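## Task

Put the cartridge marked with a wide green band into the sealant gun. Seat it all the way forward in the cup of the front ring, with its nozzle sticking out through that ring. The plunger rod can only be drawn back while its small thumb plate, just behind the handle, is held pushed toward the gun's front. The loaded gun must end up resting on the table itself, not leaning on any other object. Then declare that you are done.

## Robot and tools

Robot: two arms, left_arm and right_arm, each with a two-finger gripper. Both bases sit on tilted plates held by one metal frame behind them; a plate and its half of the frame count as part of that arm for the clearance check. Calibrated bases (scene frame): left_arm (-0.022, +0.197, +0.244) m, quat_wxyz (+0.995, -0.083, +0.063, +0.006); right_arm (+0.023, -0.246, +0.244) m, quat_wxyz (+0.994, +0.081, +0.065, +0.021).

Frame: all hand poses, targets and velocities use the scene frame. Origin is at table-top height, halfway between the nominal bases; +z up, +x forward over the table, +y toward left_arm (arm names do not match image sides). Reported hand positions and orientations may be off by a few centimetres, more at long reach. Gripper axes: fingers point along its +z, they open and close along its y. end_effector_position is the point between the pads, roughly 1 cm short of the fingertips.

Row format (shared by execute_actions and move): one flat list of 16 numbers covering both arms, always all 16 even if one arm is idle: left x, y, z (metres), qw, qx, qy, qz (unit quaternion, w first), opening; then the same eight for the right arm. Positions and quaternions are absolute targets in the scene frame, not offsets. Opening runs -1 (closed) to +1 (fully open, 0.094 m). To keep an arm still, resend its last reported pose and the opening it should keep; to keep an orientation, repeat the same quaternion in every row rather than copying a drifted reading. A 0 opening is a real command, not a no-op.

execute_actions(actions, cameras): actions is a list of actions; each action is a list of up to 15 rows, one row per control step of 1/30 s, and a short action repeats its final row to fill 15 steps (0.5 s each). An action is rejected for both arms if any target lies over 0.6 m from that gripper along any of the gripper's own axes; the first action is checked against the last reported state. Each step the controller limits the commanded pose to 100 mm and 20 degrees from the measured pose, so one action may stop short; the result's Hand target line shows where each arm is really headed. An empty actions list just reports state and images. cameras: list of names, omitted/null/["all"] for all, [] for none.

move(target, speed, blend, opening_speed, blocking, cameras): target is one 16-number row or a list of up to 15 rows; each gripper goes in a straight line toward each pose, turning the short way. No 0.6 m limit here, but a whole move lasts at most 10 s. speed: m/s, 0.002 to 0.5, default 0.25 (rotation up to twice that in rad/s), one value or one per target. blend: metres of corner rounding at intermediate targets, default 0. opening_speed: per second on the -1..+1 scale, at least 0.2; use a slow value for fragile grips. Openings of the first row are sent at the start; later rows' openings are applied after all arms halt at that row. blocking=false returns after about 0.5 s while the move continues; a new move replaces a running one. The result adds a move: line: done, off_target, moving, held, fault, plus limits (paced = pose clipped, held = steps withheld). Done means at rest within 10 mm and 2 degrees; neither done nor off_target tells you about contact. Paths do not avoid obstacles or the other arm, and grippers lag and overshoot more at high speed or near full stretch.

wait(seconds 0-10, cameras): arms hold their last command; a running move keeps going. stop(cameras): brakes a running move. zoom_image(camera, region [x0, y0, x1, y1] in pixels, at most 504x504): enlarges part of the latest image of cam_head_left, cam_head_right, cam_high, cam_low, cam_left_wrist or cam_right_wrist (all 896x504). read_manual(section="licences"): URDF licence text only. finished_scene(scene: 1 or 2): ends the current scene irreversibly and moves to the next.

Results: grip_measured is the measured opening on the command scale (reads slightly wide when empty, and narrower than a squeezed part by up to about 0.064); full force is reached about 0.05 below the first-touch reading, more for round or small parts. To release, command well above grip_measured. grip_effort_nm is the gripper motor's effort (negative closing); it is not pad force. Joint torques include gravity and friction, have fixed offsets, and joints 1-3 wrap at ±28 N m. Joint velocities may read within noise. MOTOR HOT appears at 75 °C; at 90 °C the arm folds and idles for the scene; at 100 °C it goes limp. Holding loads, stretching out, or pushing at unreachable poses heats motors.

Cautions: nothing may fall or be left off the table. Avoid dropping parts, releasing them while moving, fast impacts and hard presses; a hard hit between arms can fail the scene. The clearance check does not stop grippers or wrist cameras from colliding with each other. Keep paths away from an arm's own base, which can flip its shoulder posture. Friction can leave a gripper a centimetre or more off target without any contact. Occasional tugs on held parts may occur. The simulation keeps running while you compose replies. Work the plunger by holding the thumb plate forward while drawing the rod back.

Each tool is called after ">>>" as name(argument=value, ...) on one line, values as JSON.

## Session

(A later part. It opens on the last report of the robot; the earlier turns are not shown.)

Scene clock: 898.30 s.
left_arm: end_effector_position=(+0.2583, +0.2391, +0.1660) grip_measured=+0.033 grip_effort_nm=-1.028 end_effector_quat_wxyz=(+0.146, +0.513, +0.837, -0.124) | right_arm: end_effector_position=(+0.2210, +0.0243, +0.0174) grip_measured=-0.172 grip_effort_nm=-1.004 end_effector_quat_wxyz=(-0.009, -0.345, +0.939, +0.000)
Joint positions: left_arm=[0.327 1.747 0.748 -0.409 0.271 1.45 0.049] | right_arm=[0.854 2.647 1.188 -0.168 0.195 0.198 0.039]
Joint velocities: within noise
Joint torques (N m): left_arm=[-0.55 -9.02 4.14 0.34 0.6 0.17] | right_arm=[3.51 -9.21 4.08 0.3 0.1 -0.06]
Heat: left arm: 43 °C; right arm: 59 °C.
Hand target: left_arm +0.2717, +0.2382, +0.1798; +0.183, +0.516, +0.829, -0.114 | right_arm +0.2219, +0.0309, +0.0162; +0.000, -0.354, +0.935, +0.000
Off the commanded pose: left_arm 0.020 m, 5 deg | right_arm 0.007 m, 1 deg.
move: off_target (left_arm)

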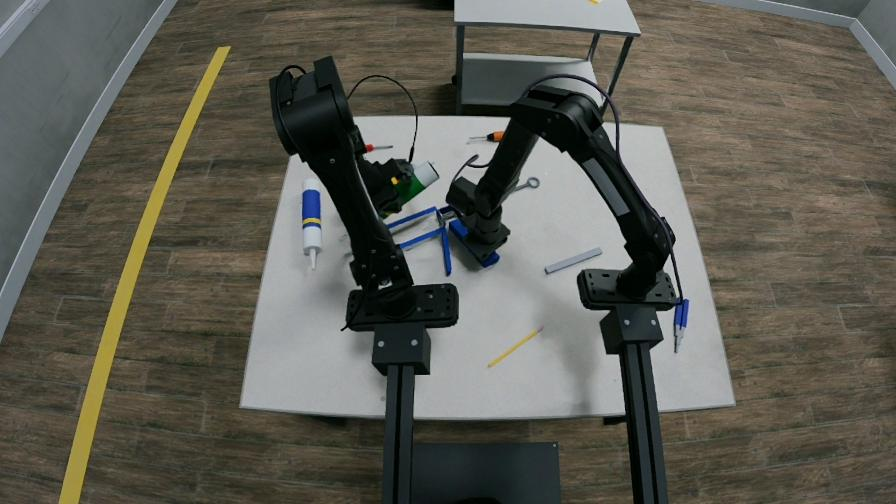

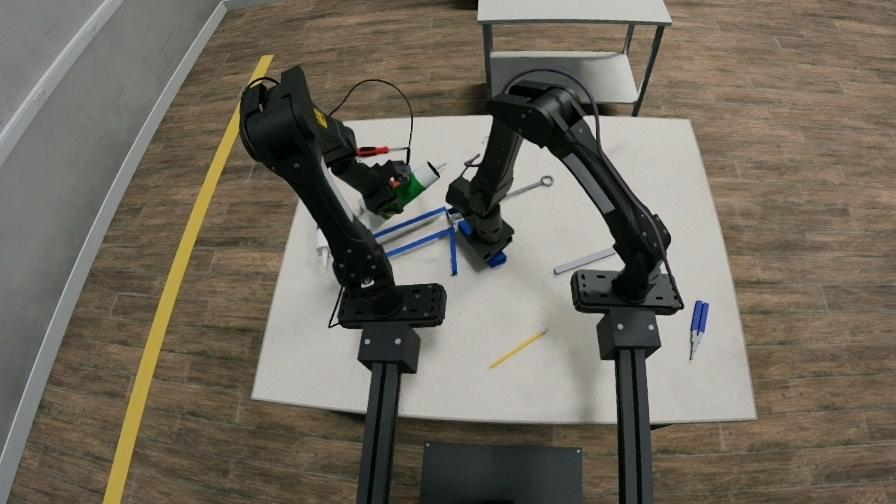

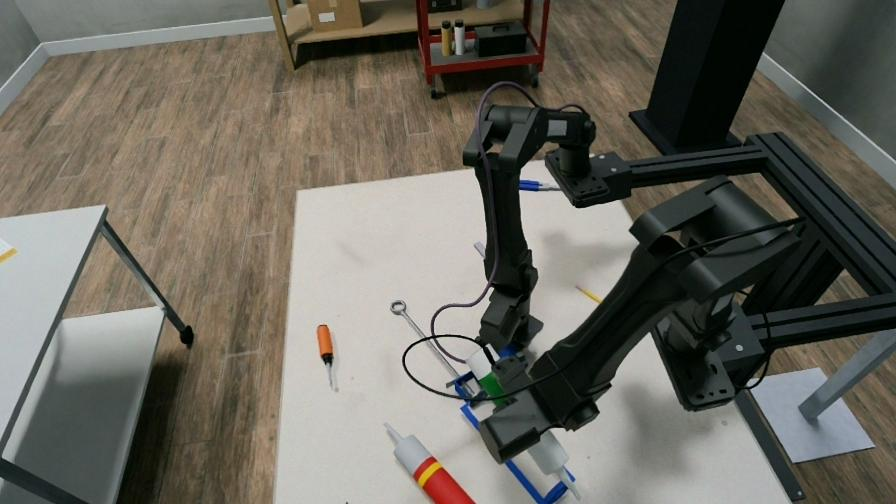

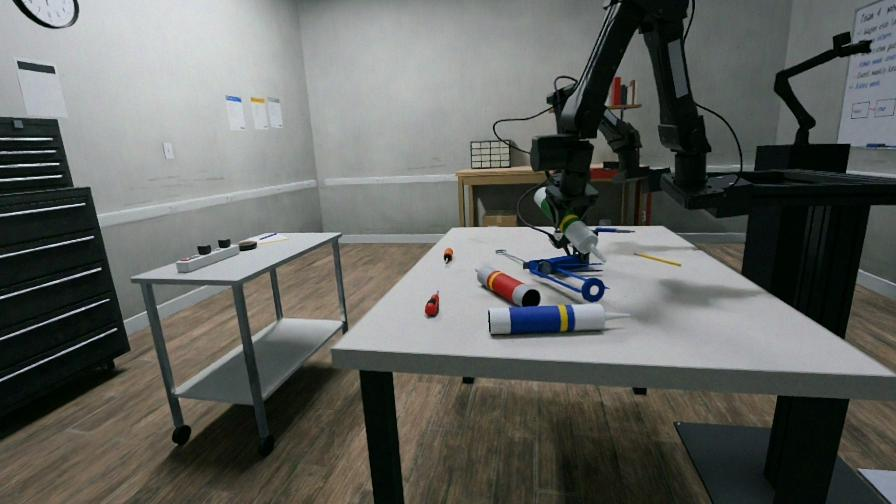

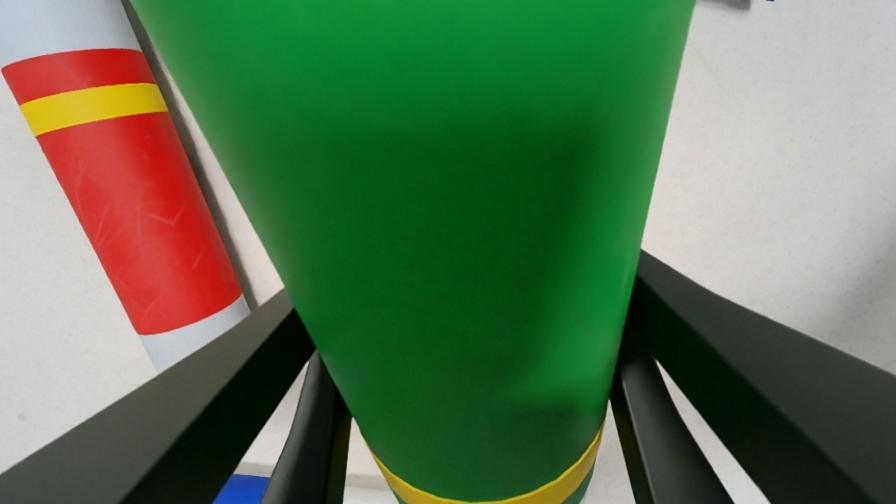

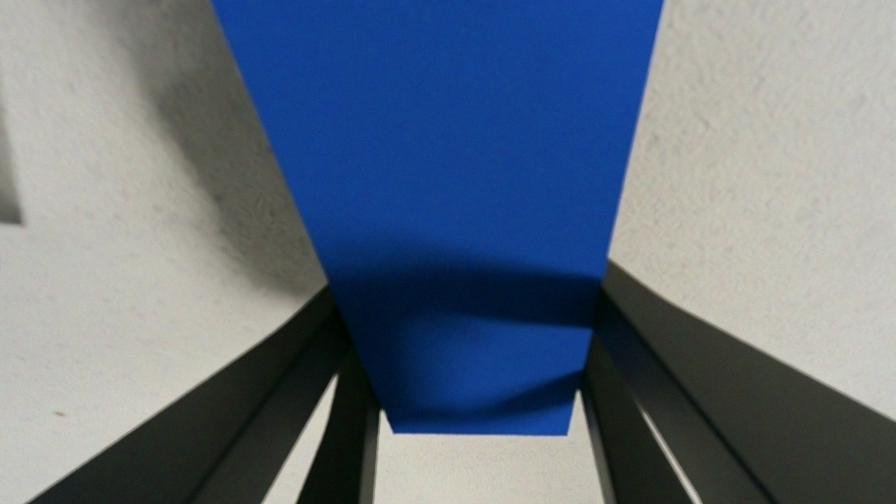

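>>> move(target=[0.288,0.190,0.115,-0.1838,-0.5157,-0.8290,0.1143,-0.1,0.222,0.031,0.016,0,-0.3540,0.9352,0,-0.3], speed=0.08)

>>> zoom_image(camera="cam_high", region=[430, 340, 630, 504])

>>> zoom_image(camera="cam_low", region=[480, 170, 660, 320])

Scene clock: 906.20 s.
left_arm: end_effector_position=(+0.2829, +0.2000, +0.1145) grip_measured=+0.033 grip_effort_nm=-1.033 end_effector_quat_wxyz=(+0.166, +0.516, +0.834, -0.105) | right_arm: end_effector_position=(+0.2219, +0.0236, +0.0174) grip_measured=-0.177 grip_effort_nm=-1.009 end_effector_quat_wxyz=(-0.007, -0.346, +0.938, -0.003)
Joint positions: left_arm=[0.189 1.97 0.716 -0.065 0.247 1.314 0.049] | right_arm=[0.854 2.647 1.188 -0.168 0.202 0.197 0.039]
Joint velocities: within noise
Joint torques (N m): left_arm=[-2.52 -5.44 2.97 0.66 0.5 -0.14] | right_arm=[3.52 -9.33 4.03 0.3 0.03 -0.06]
Heat: left arm: 43 °C; right arm: 59 °C.
Hand target: left_arm +0.2878, +0.1903, +0.1154; +0.183, +0.516, +0.829, -0.115 | right_arm +0.2219, +0.0309, +0.0162; +0.000, -0.354, +0.935, +0.000
Off the commanded pose: left_arm 0.011 m, 2 deg | right_arm 0.008 m, 1 deg.
move: off_target (left_arm)

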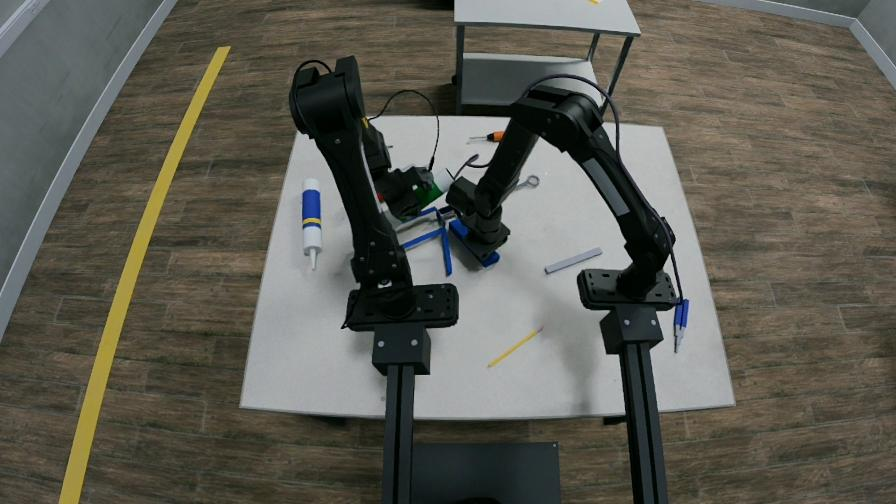

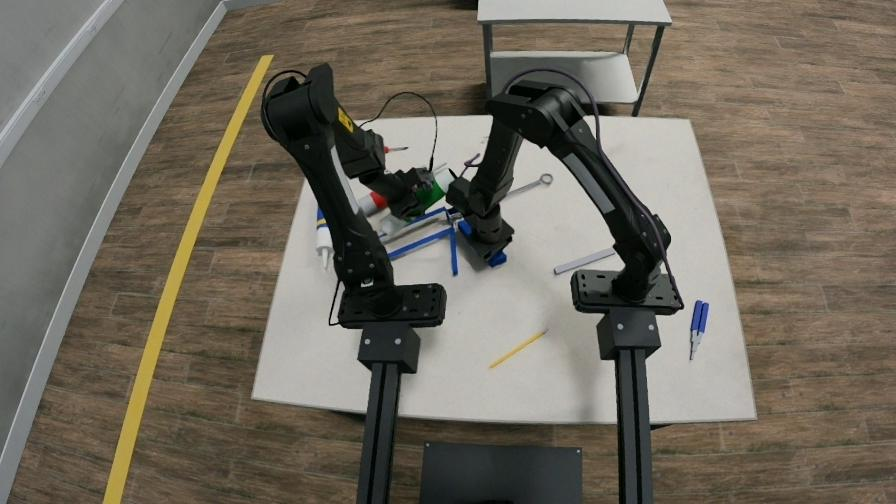

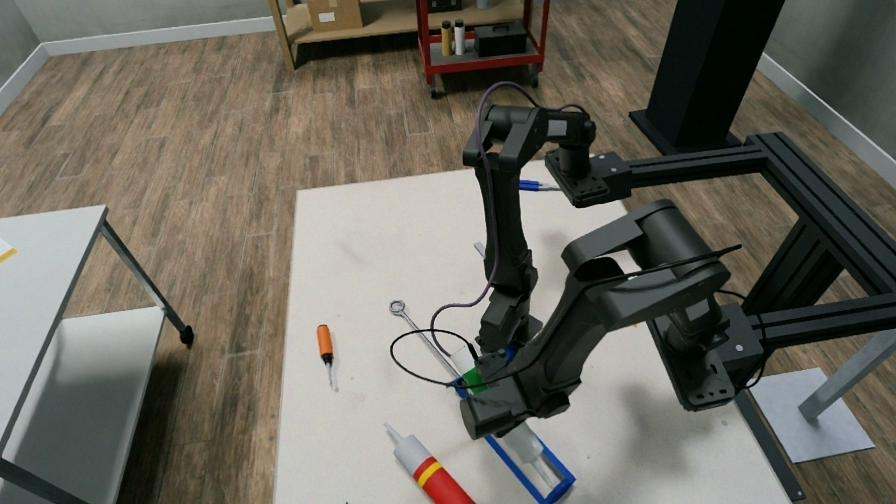

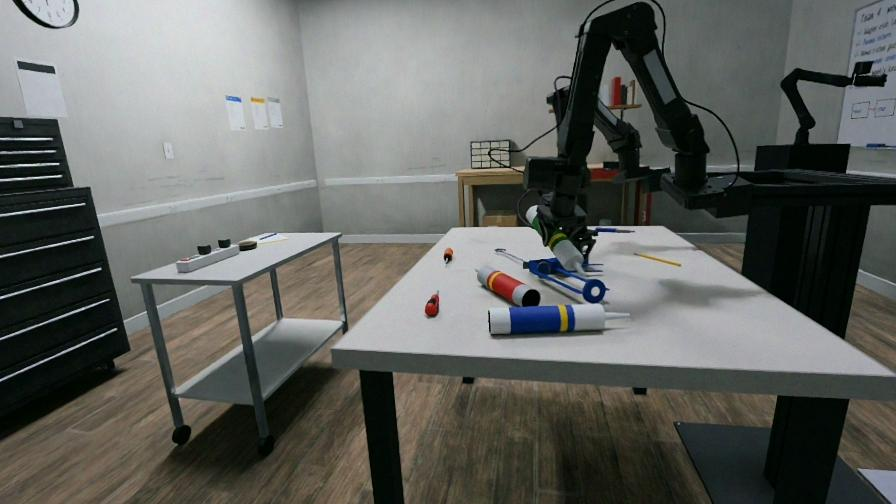

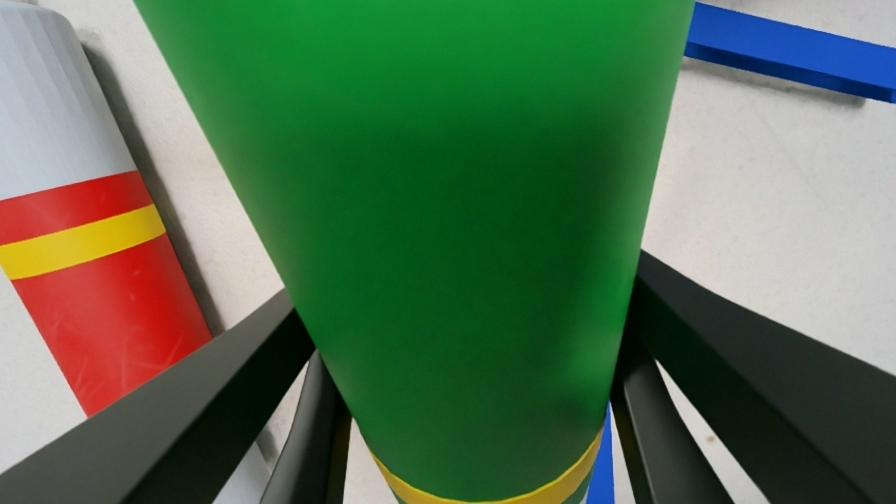

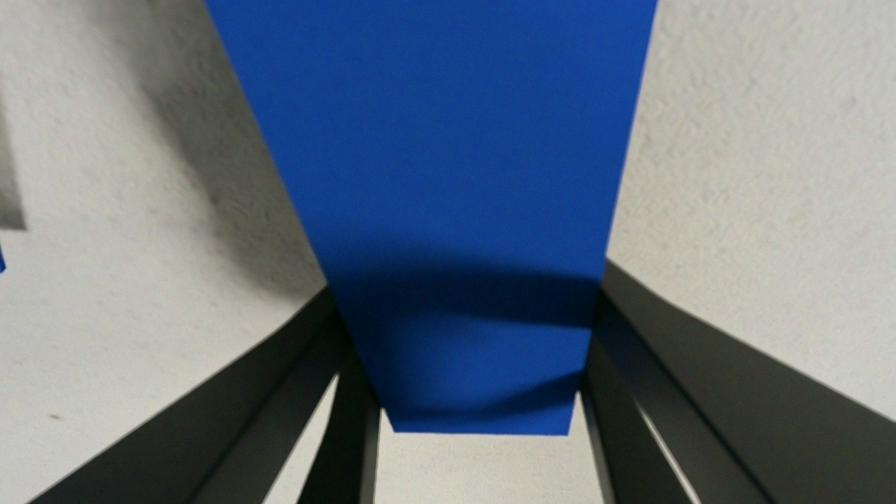

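Scaled by 2.520 from the camera's 896x504 image, which has a finer 1280x720 frame.

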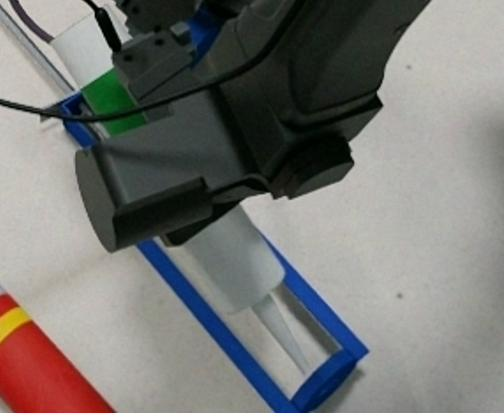

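Scaled by 2.800 from the camera's 896x504 image, which has a finer 1280x720 frame.

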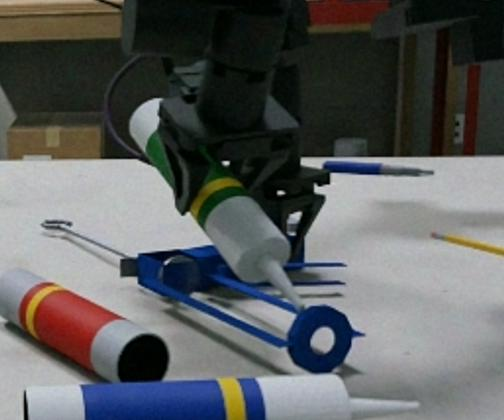

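>>> move(target=[[0.297,0.172,0.118,-0.1838,-0.5157,-0.8290,0.1143,-0.1,0.222,0.031,0.016,0,-0.3540,0.9352,0,-0.3],[0.297,0.172,0.092,-0.1838,-0.5157,-0.8290,0.1143,-0.1,0.222,0.031,0.016,0,-0.3540,0.9352,0,-0.3]], speed=0.05)

>>> zoom_image(camera="cam_high", region=[430, 340, 630, 504])

>>> zoom_image(camera="cam_low", region=[480, 170, 660, 320])

Scene clock: 916.20 s.
left_arm: end_effector_position=(+0.2833, +0.1764, +0.0907) grip_measured=+0.033 grip_effort_nm=-1.028 end_effector_quat_wxyz=(+0.160, +0.518, +0.832, -0.113) | right_arm: end_effector_position=(+0.2219, +0.0236, +0.0174) grip_measured=-0.177 grip_effort_nm=-1.009 end_effector_quat_wxyz=(-0.007, -0.346, +0.938, -0.003)
Joint positions: left_arm=[0.12 2.086 0.726 0.037 0.234 1.252 0.049] | right_arm=[0.854 2.647 1.188 -0.168 0.202 0.197 0.039]
Joint velocities: within noise
Joint torques (N m): left_arm=[-1.57 -5.68 4.27 0.67 0.46 -0.05] | right_arm=[3.55 -9.26 4.07 0.29 0.03 -0.05]
Heat: left arm: 42 °C; right arm: 59 °C.
Hand target: left_arm +0.2967, +0.1722, +0.0926; +0.184, +0.516, +0.829, -0.114 | right_arm +0.2219, +0.0309, +0.0162; +0.000, -0.354, +0.935, +0.000
Off the commanded pose: left_arm 0.014 m, 3 deg | right_arm 0.008 m, 1 deg.
move: off_target (left_arm)

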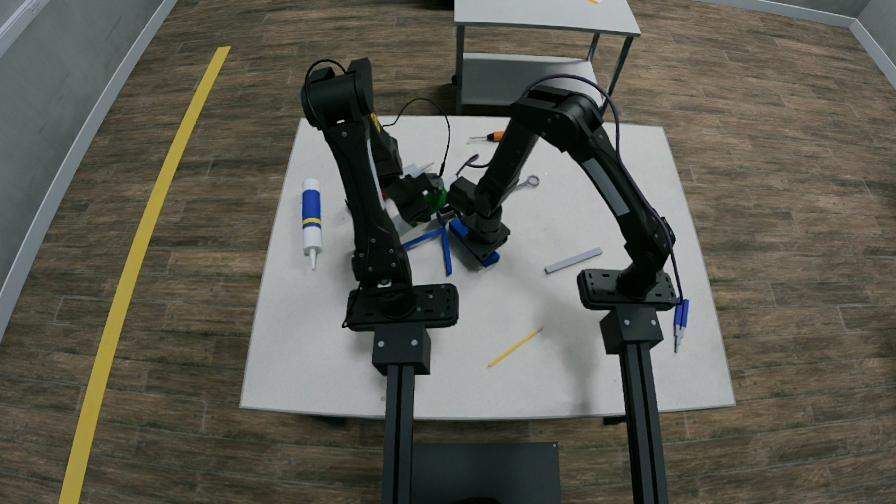

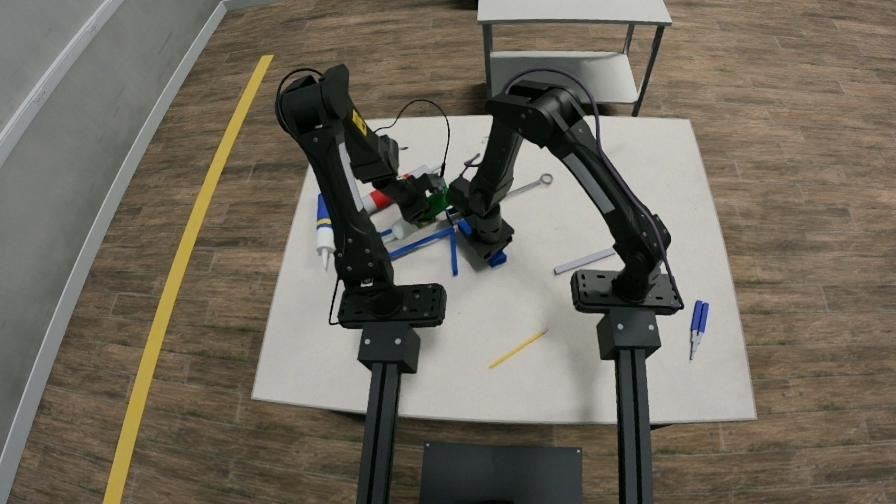

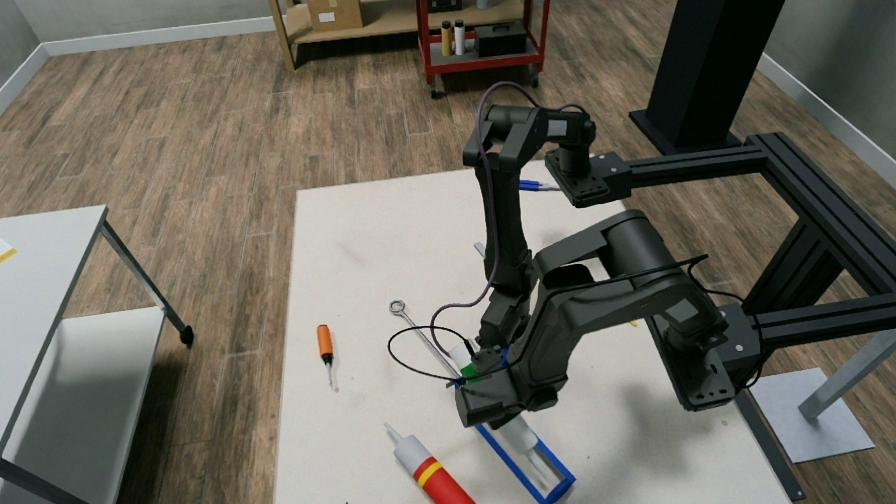

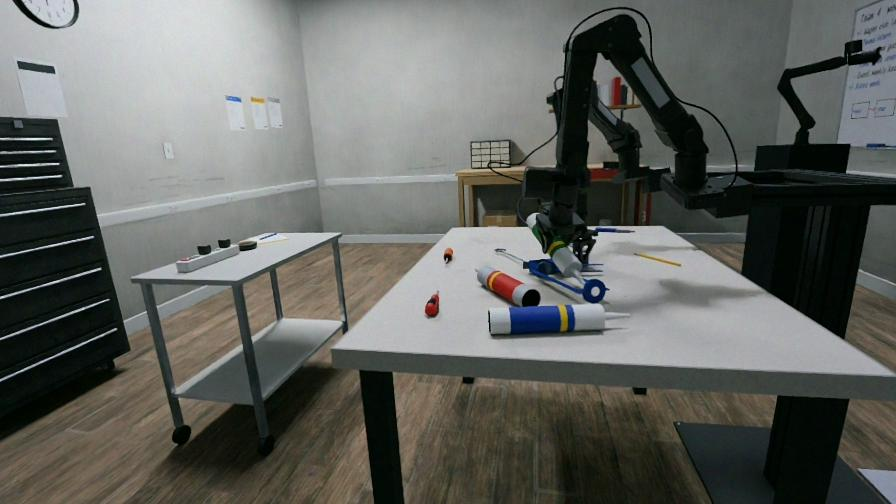

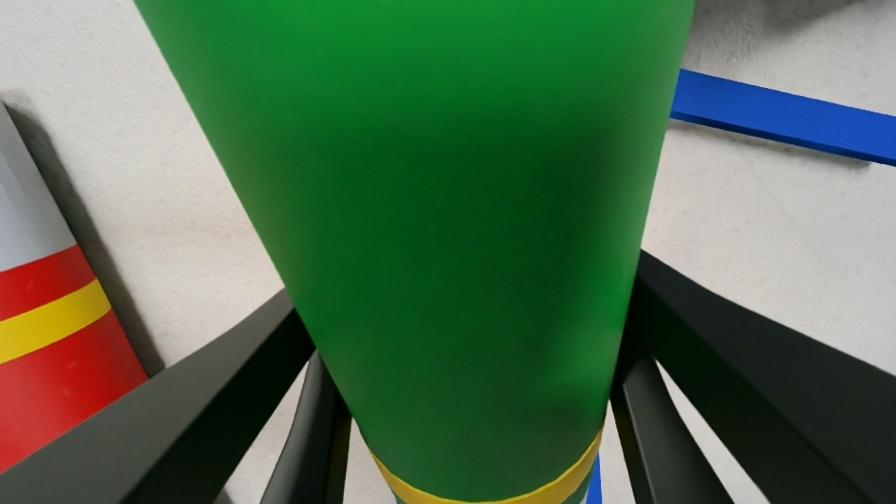

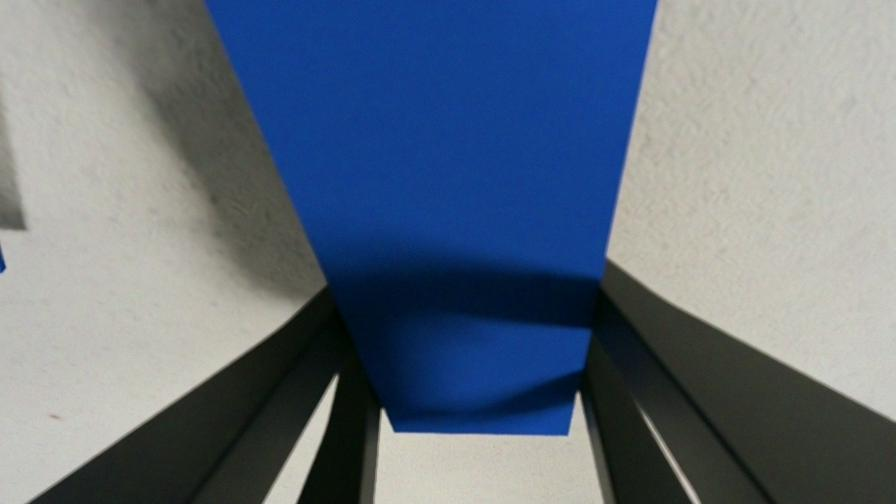

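Scaled by 2.520 from the camera's 896x504 image, which has a finer 1280x720 frame.

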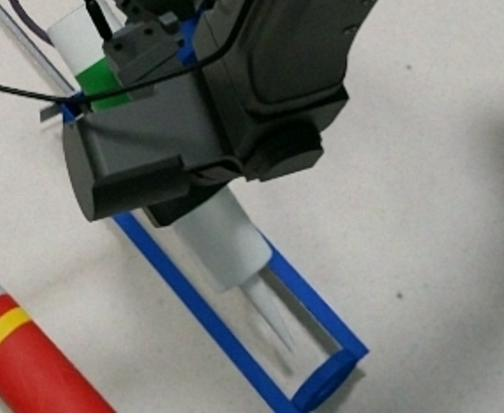

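Scaled by 2.800 from the camera's 896x504 image, which has a finer 1280x720 frame.

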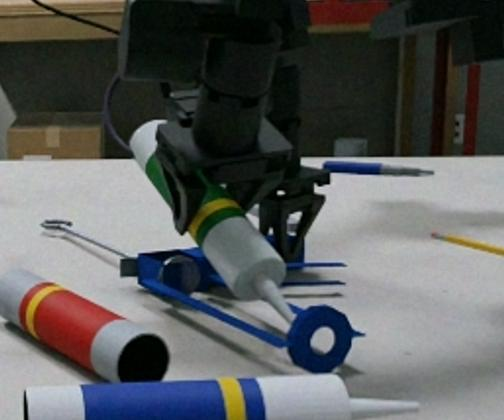

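>>> zoom_image(camera="cam_high", region=[490, 400, 590, 504])

>>> zoom_image(camera="cam_low", region=[550, 230, 620, 310])

Scaled by 4.846 from the camera's 896x504 image, which has a finer 1280x720 frame.

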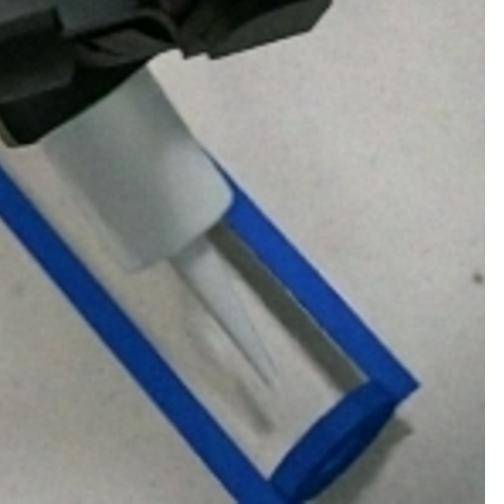

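Scaled by 6.300 from the camera's 896x504 image, which has a finer 1280x720 frame.

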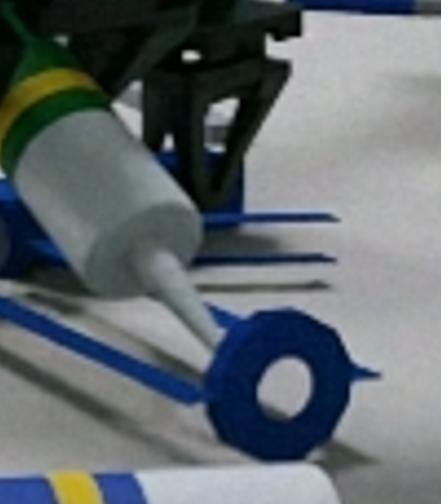

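>>> move(target=[0.286,0.197,0.072,-0.1328,-0.5217,-0.8387,0.0826,-0.1,0.222,0.031,0.016,0,-0.3540,0.9352,0,-0.3], speed=0.03)

>>> zoom_image(camera="cam_high", region=[490, 400, 590, 504])

>>> zoom_image(camera="cam_low", region=[550, 230, 620, 310])

Scene clock: 932.30 s.
left_arm: end_effector_position=(+0.2759, +0.1982, +0.0727) grip_measured=+0.033 grip_effort_nm=-1.033 end_effector_quat_wxyz=(+0.116, +0.519, +0.843, -0.082) | right_arm: end_effector_position=(+0.2219, +0.0236, +0.0174) grip_measured=-0.177 grip_effort_nm=-1.009 end_effector_quat_wxyz=(-0.007, -0.346, +0.938, -0.003)
Joint positions: left_arm=[0.144 2.135 0.744 0.038 0.134 1.271 0.049] | right_arm=[0.854 2.647 1.188 -0.168 0.202 0.197 0.039]
Joint velocities: within noise
Joint torques (N m): left_arm=[-1.01 -5.86 3.9 0.51 0.34 0.13] | right_arm=[3.59 -9.29 4.05 0.29 0.02 -0.08]
Heat: left arm: 41 °C; right arm: 59 °C.
Hand target: left_arm +0.2859, +0.1972, +0.0724; +0.133, +0.522, +0.839, -0.082 | right_arm +0.2219, +0.0309, +0.0162; +0.000, -0.354, +0.935, +0.000
Off the commanded pose: left_arm 0.010 m, 2 deg | right_arm 0.008 m, 1 deg.
move: done

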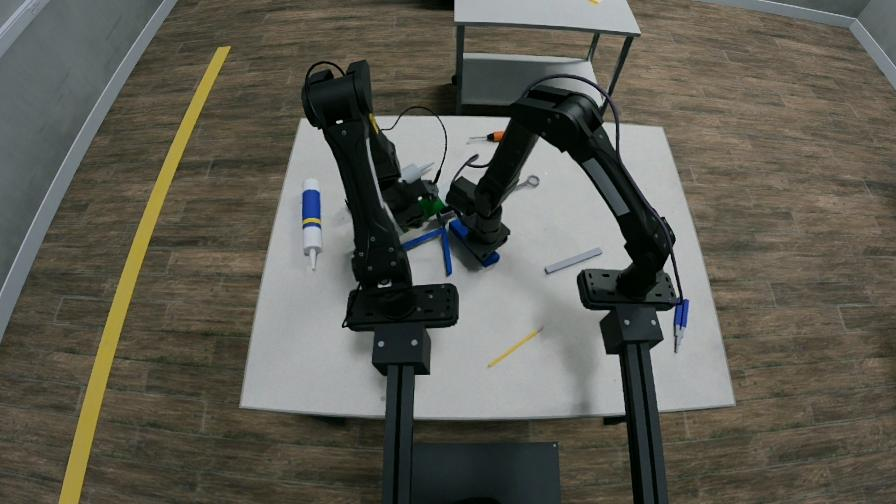

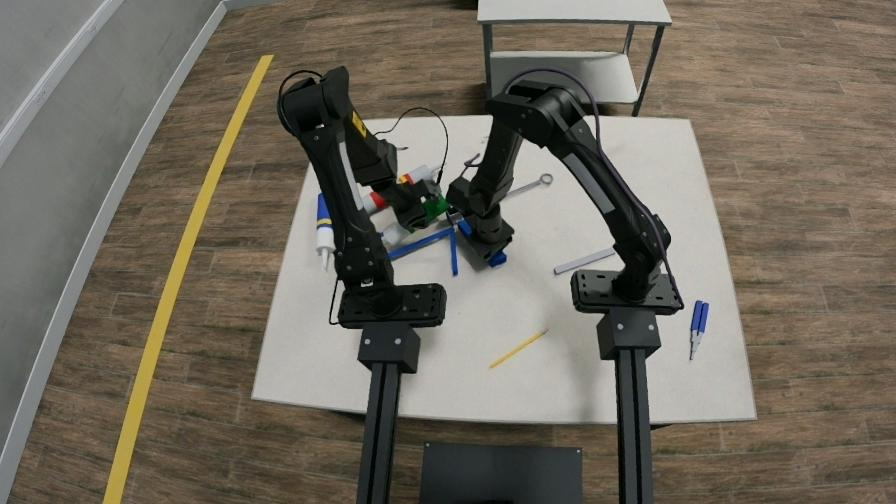

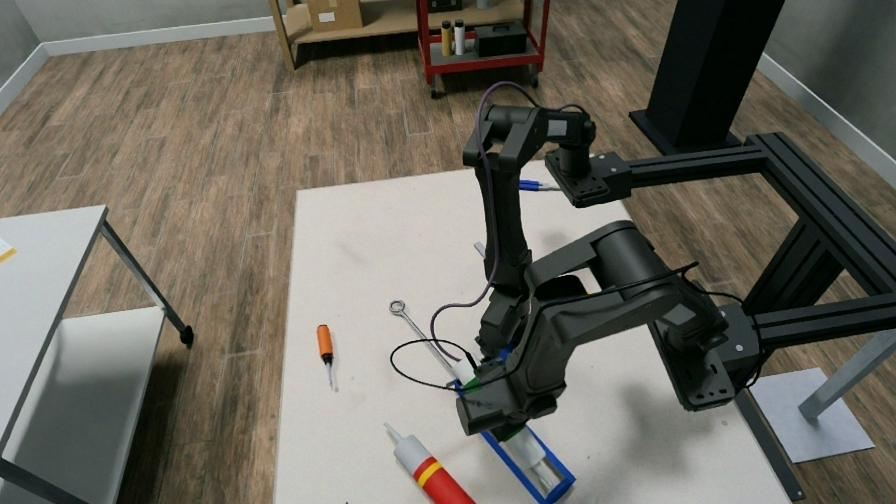

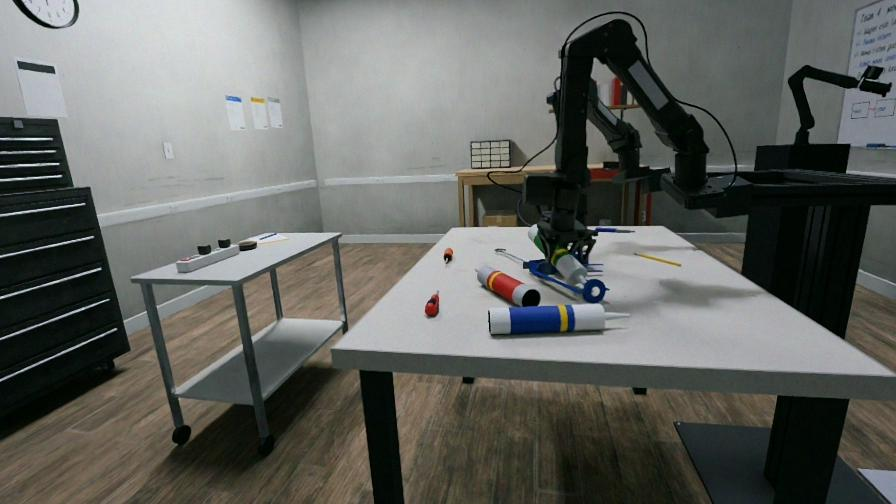

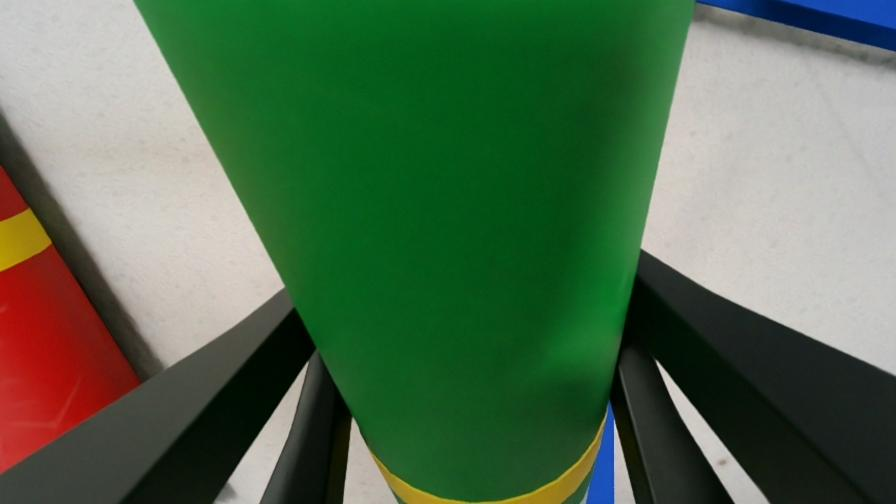

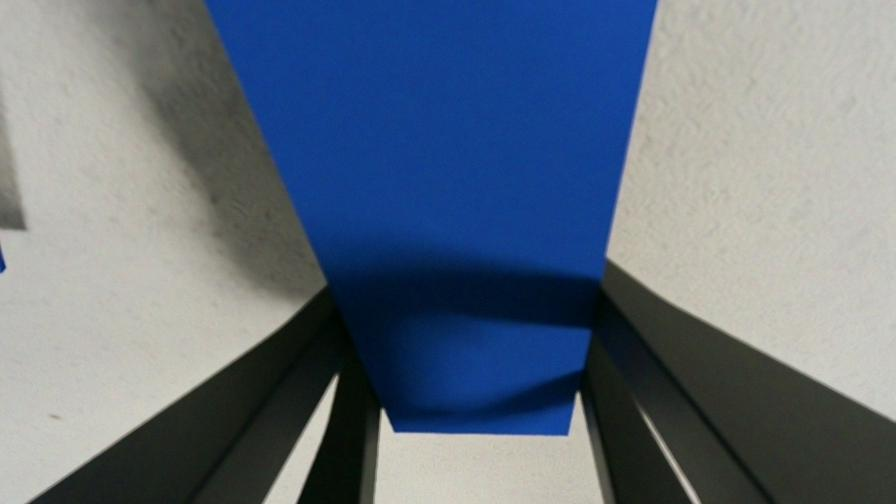

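Scaled by 4.846 from the camera's 896x504 image, which has a finer 1280x720 frame.

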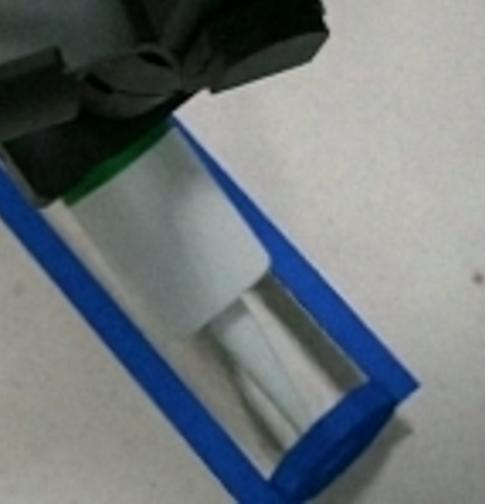

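Scaled by 6.300 from the camera's 896x504 image, which has a finer 1280x720 frame.

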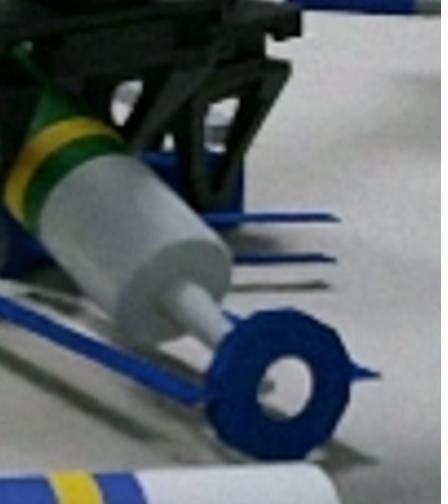

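>>> move(target=[0.2775,0.2150,0.062,-0.1218,-0.5227,-0.8403,0.0758,-0.1,0.222,0.031,0.016,0,-0.3540,0.9352,0,-0.3], speed=0.03)

>>> zoom_image(camera="cam_high", region=[490, 400, 590, 504])

>>> zoom_image(camera="cam_low", region=[550, 230, 620, 310])

Scene clock: 947.33 s.
left_arm: end_effector_position=(+0.2683, +0.2163, +0.0633) grip_measured=+0.033 grip_effort_nm=-1.033 end_effector_quat_wxyz=(+0.105, +0.520, +0.844, -0.076) | right_arm: end_effector_position=(+0.2219, +0.0236, +0.0174) grip_measured=-0.177 grip_effort_nm=-1.009 end_effector_quat_wxyz=(-0.007, -0.346, +0.938, -0.003)
Joint positions: left_arm=[0.202 2.16 0.744 0.047 0.121 1.327 0.049] | right_arm=[0.854 2.647 1.188 -0.168 0.202 0.197 0.039]
Joint velocities: within noise
Joint torques (N m): left_arm=[-0.9 -5.76 3.14 0.54 0.32 0.14] | right_arm=[3.52 -9.28 4.05 0.28 0.02 -0.07]
Heat: left arm: 40 °C; right arm: 59 °C.
Hand target: left_arm +0.2773, +0.2152, +0.0623; +0.122, +0.523, +0.840, -0.076 | right_arm +0.2219, +0.0309, +0.0162; +0.000, -0.354, +0.935, +0.000
Off the commanded pose: left_arm 0.009 m, 2 deg | right_arm 0.008 m, 1 deg.
move: done

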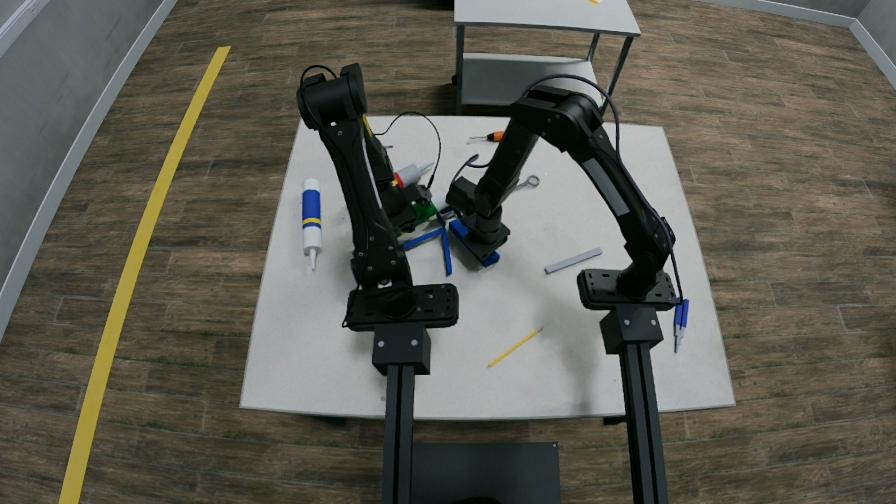

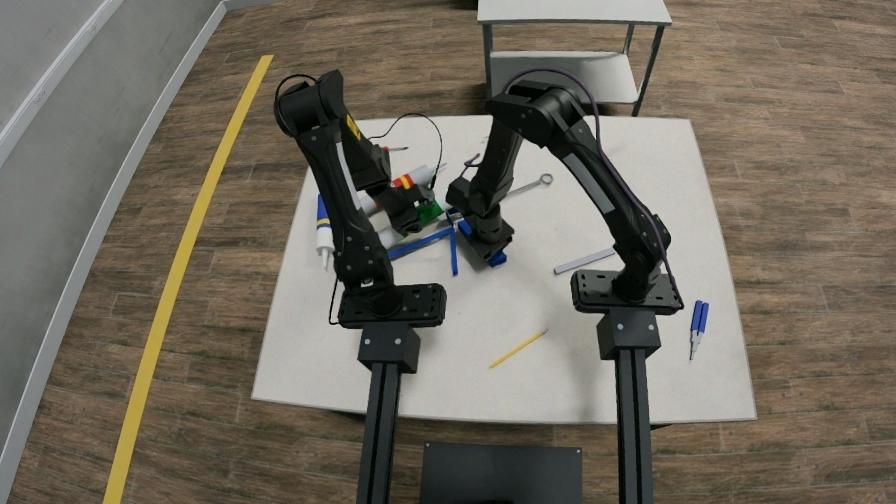

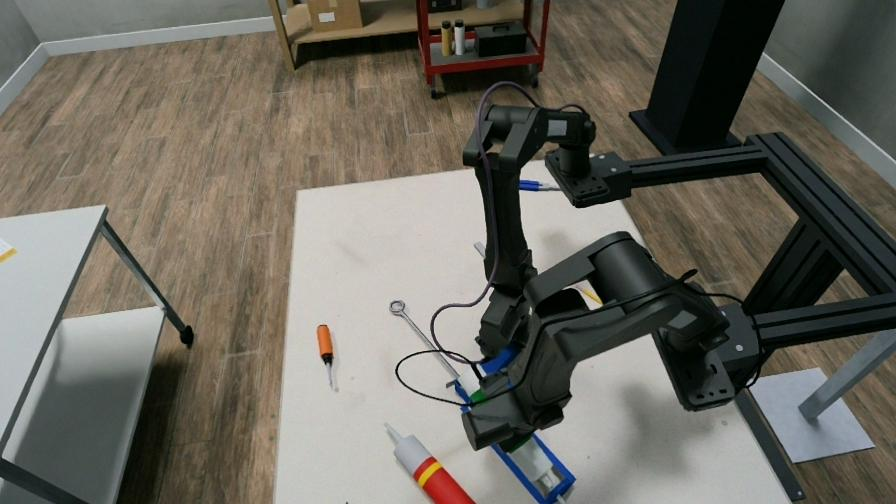

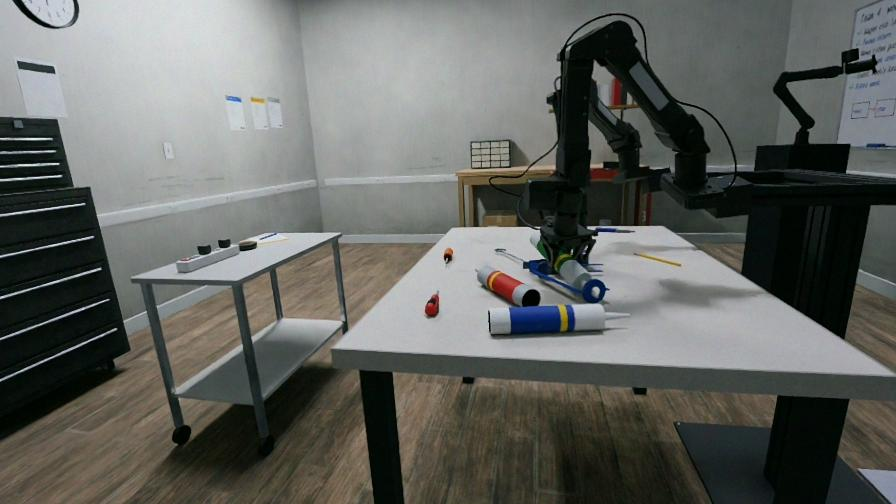

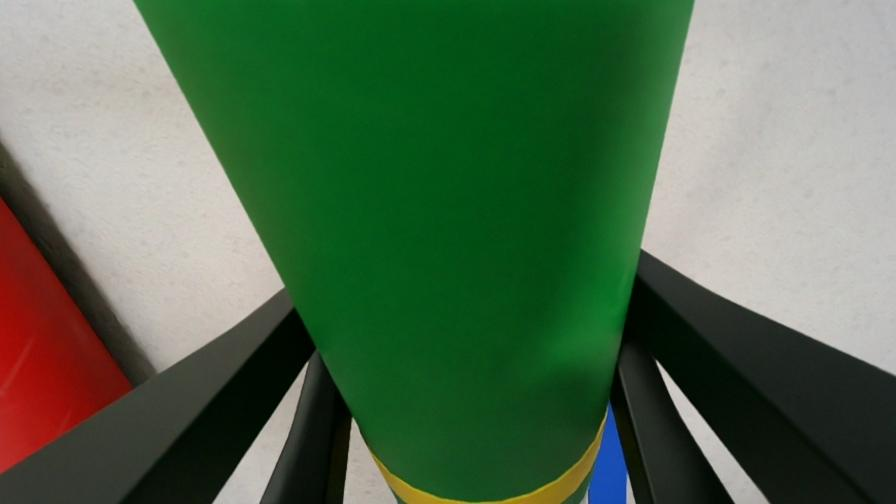

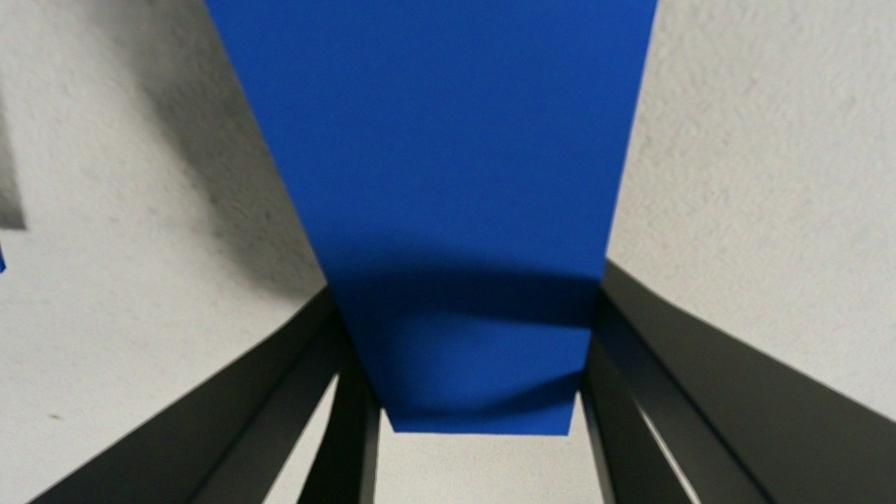

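Scaled by 4.846 from the camera's 896x504 image, which has a finer 1280x720 frame.

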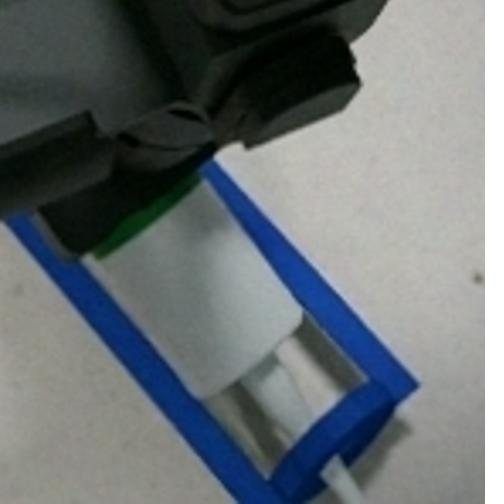

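Scaled by 6.300 from the camera's 896x504 image, which has a finer 1280x720 frame.

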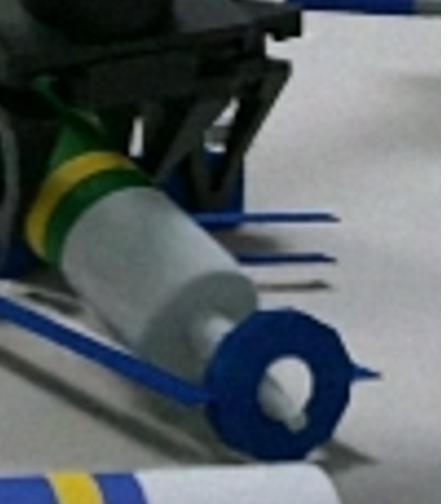

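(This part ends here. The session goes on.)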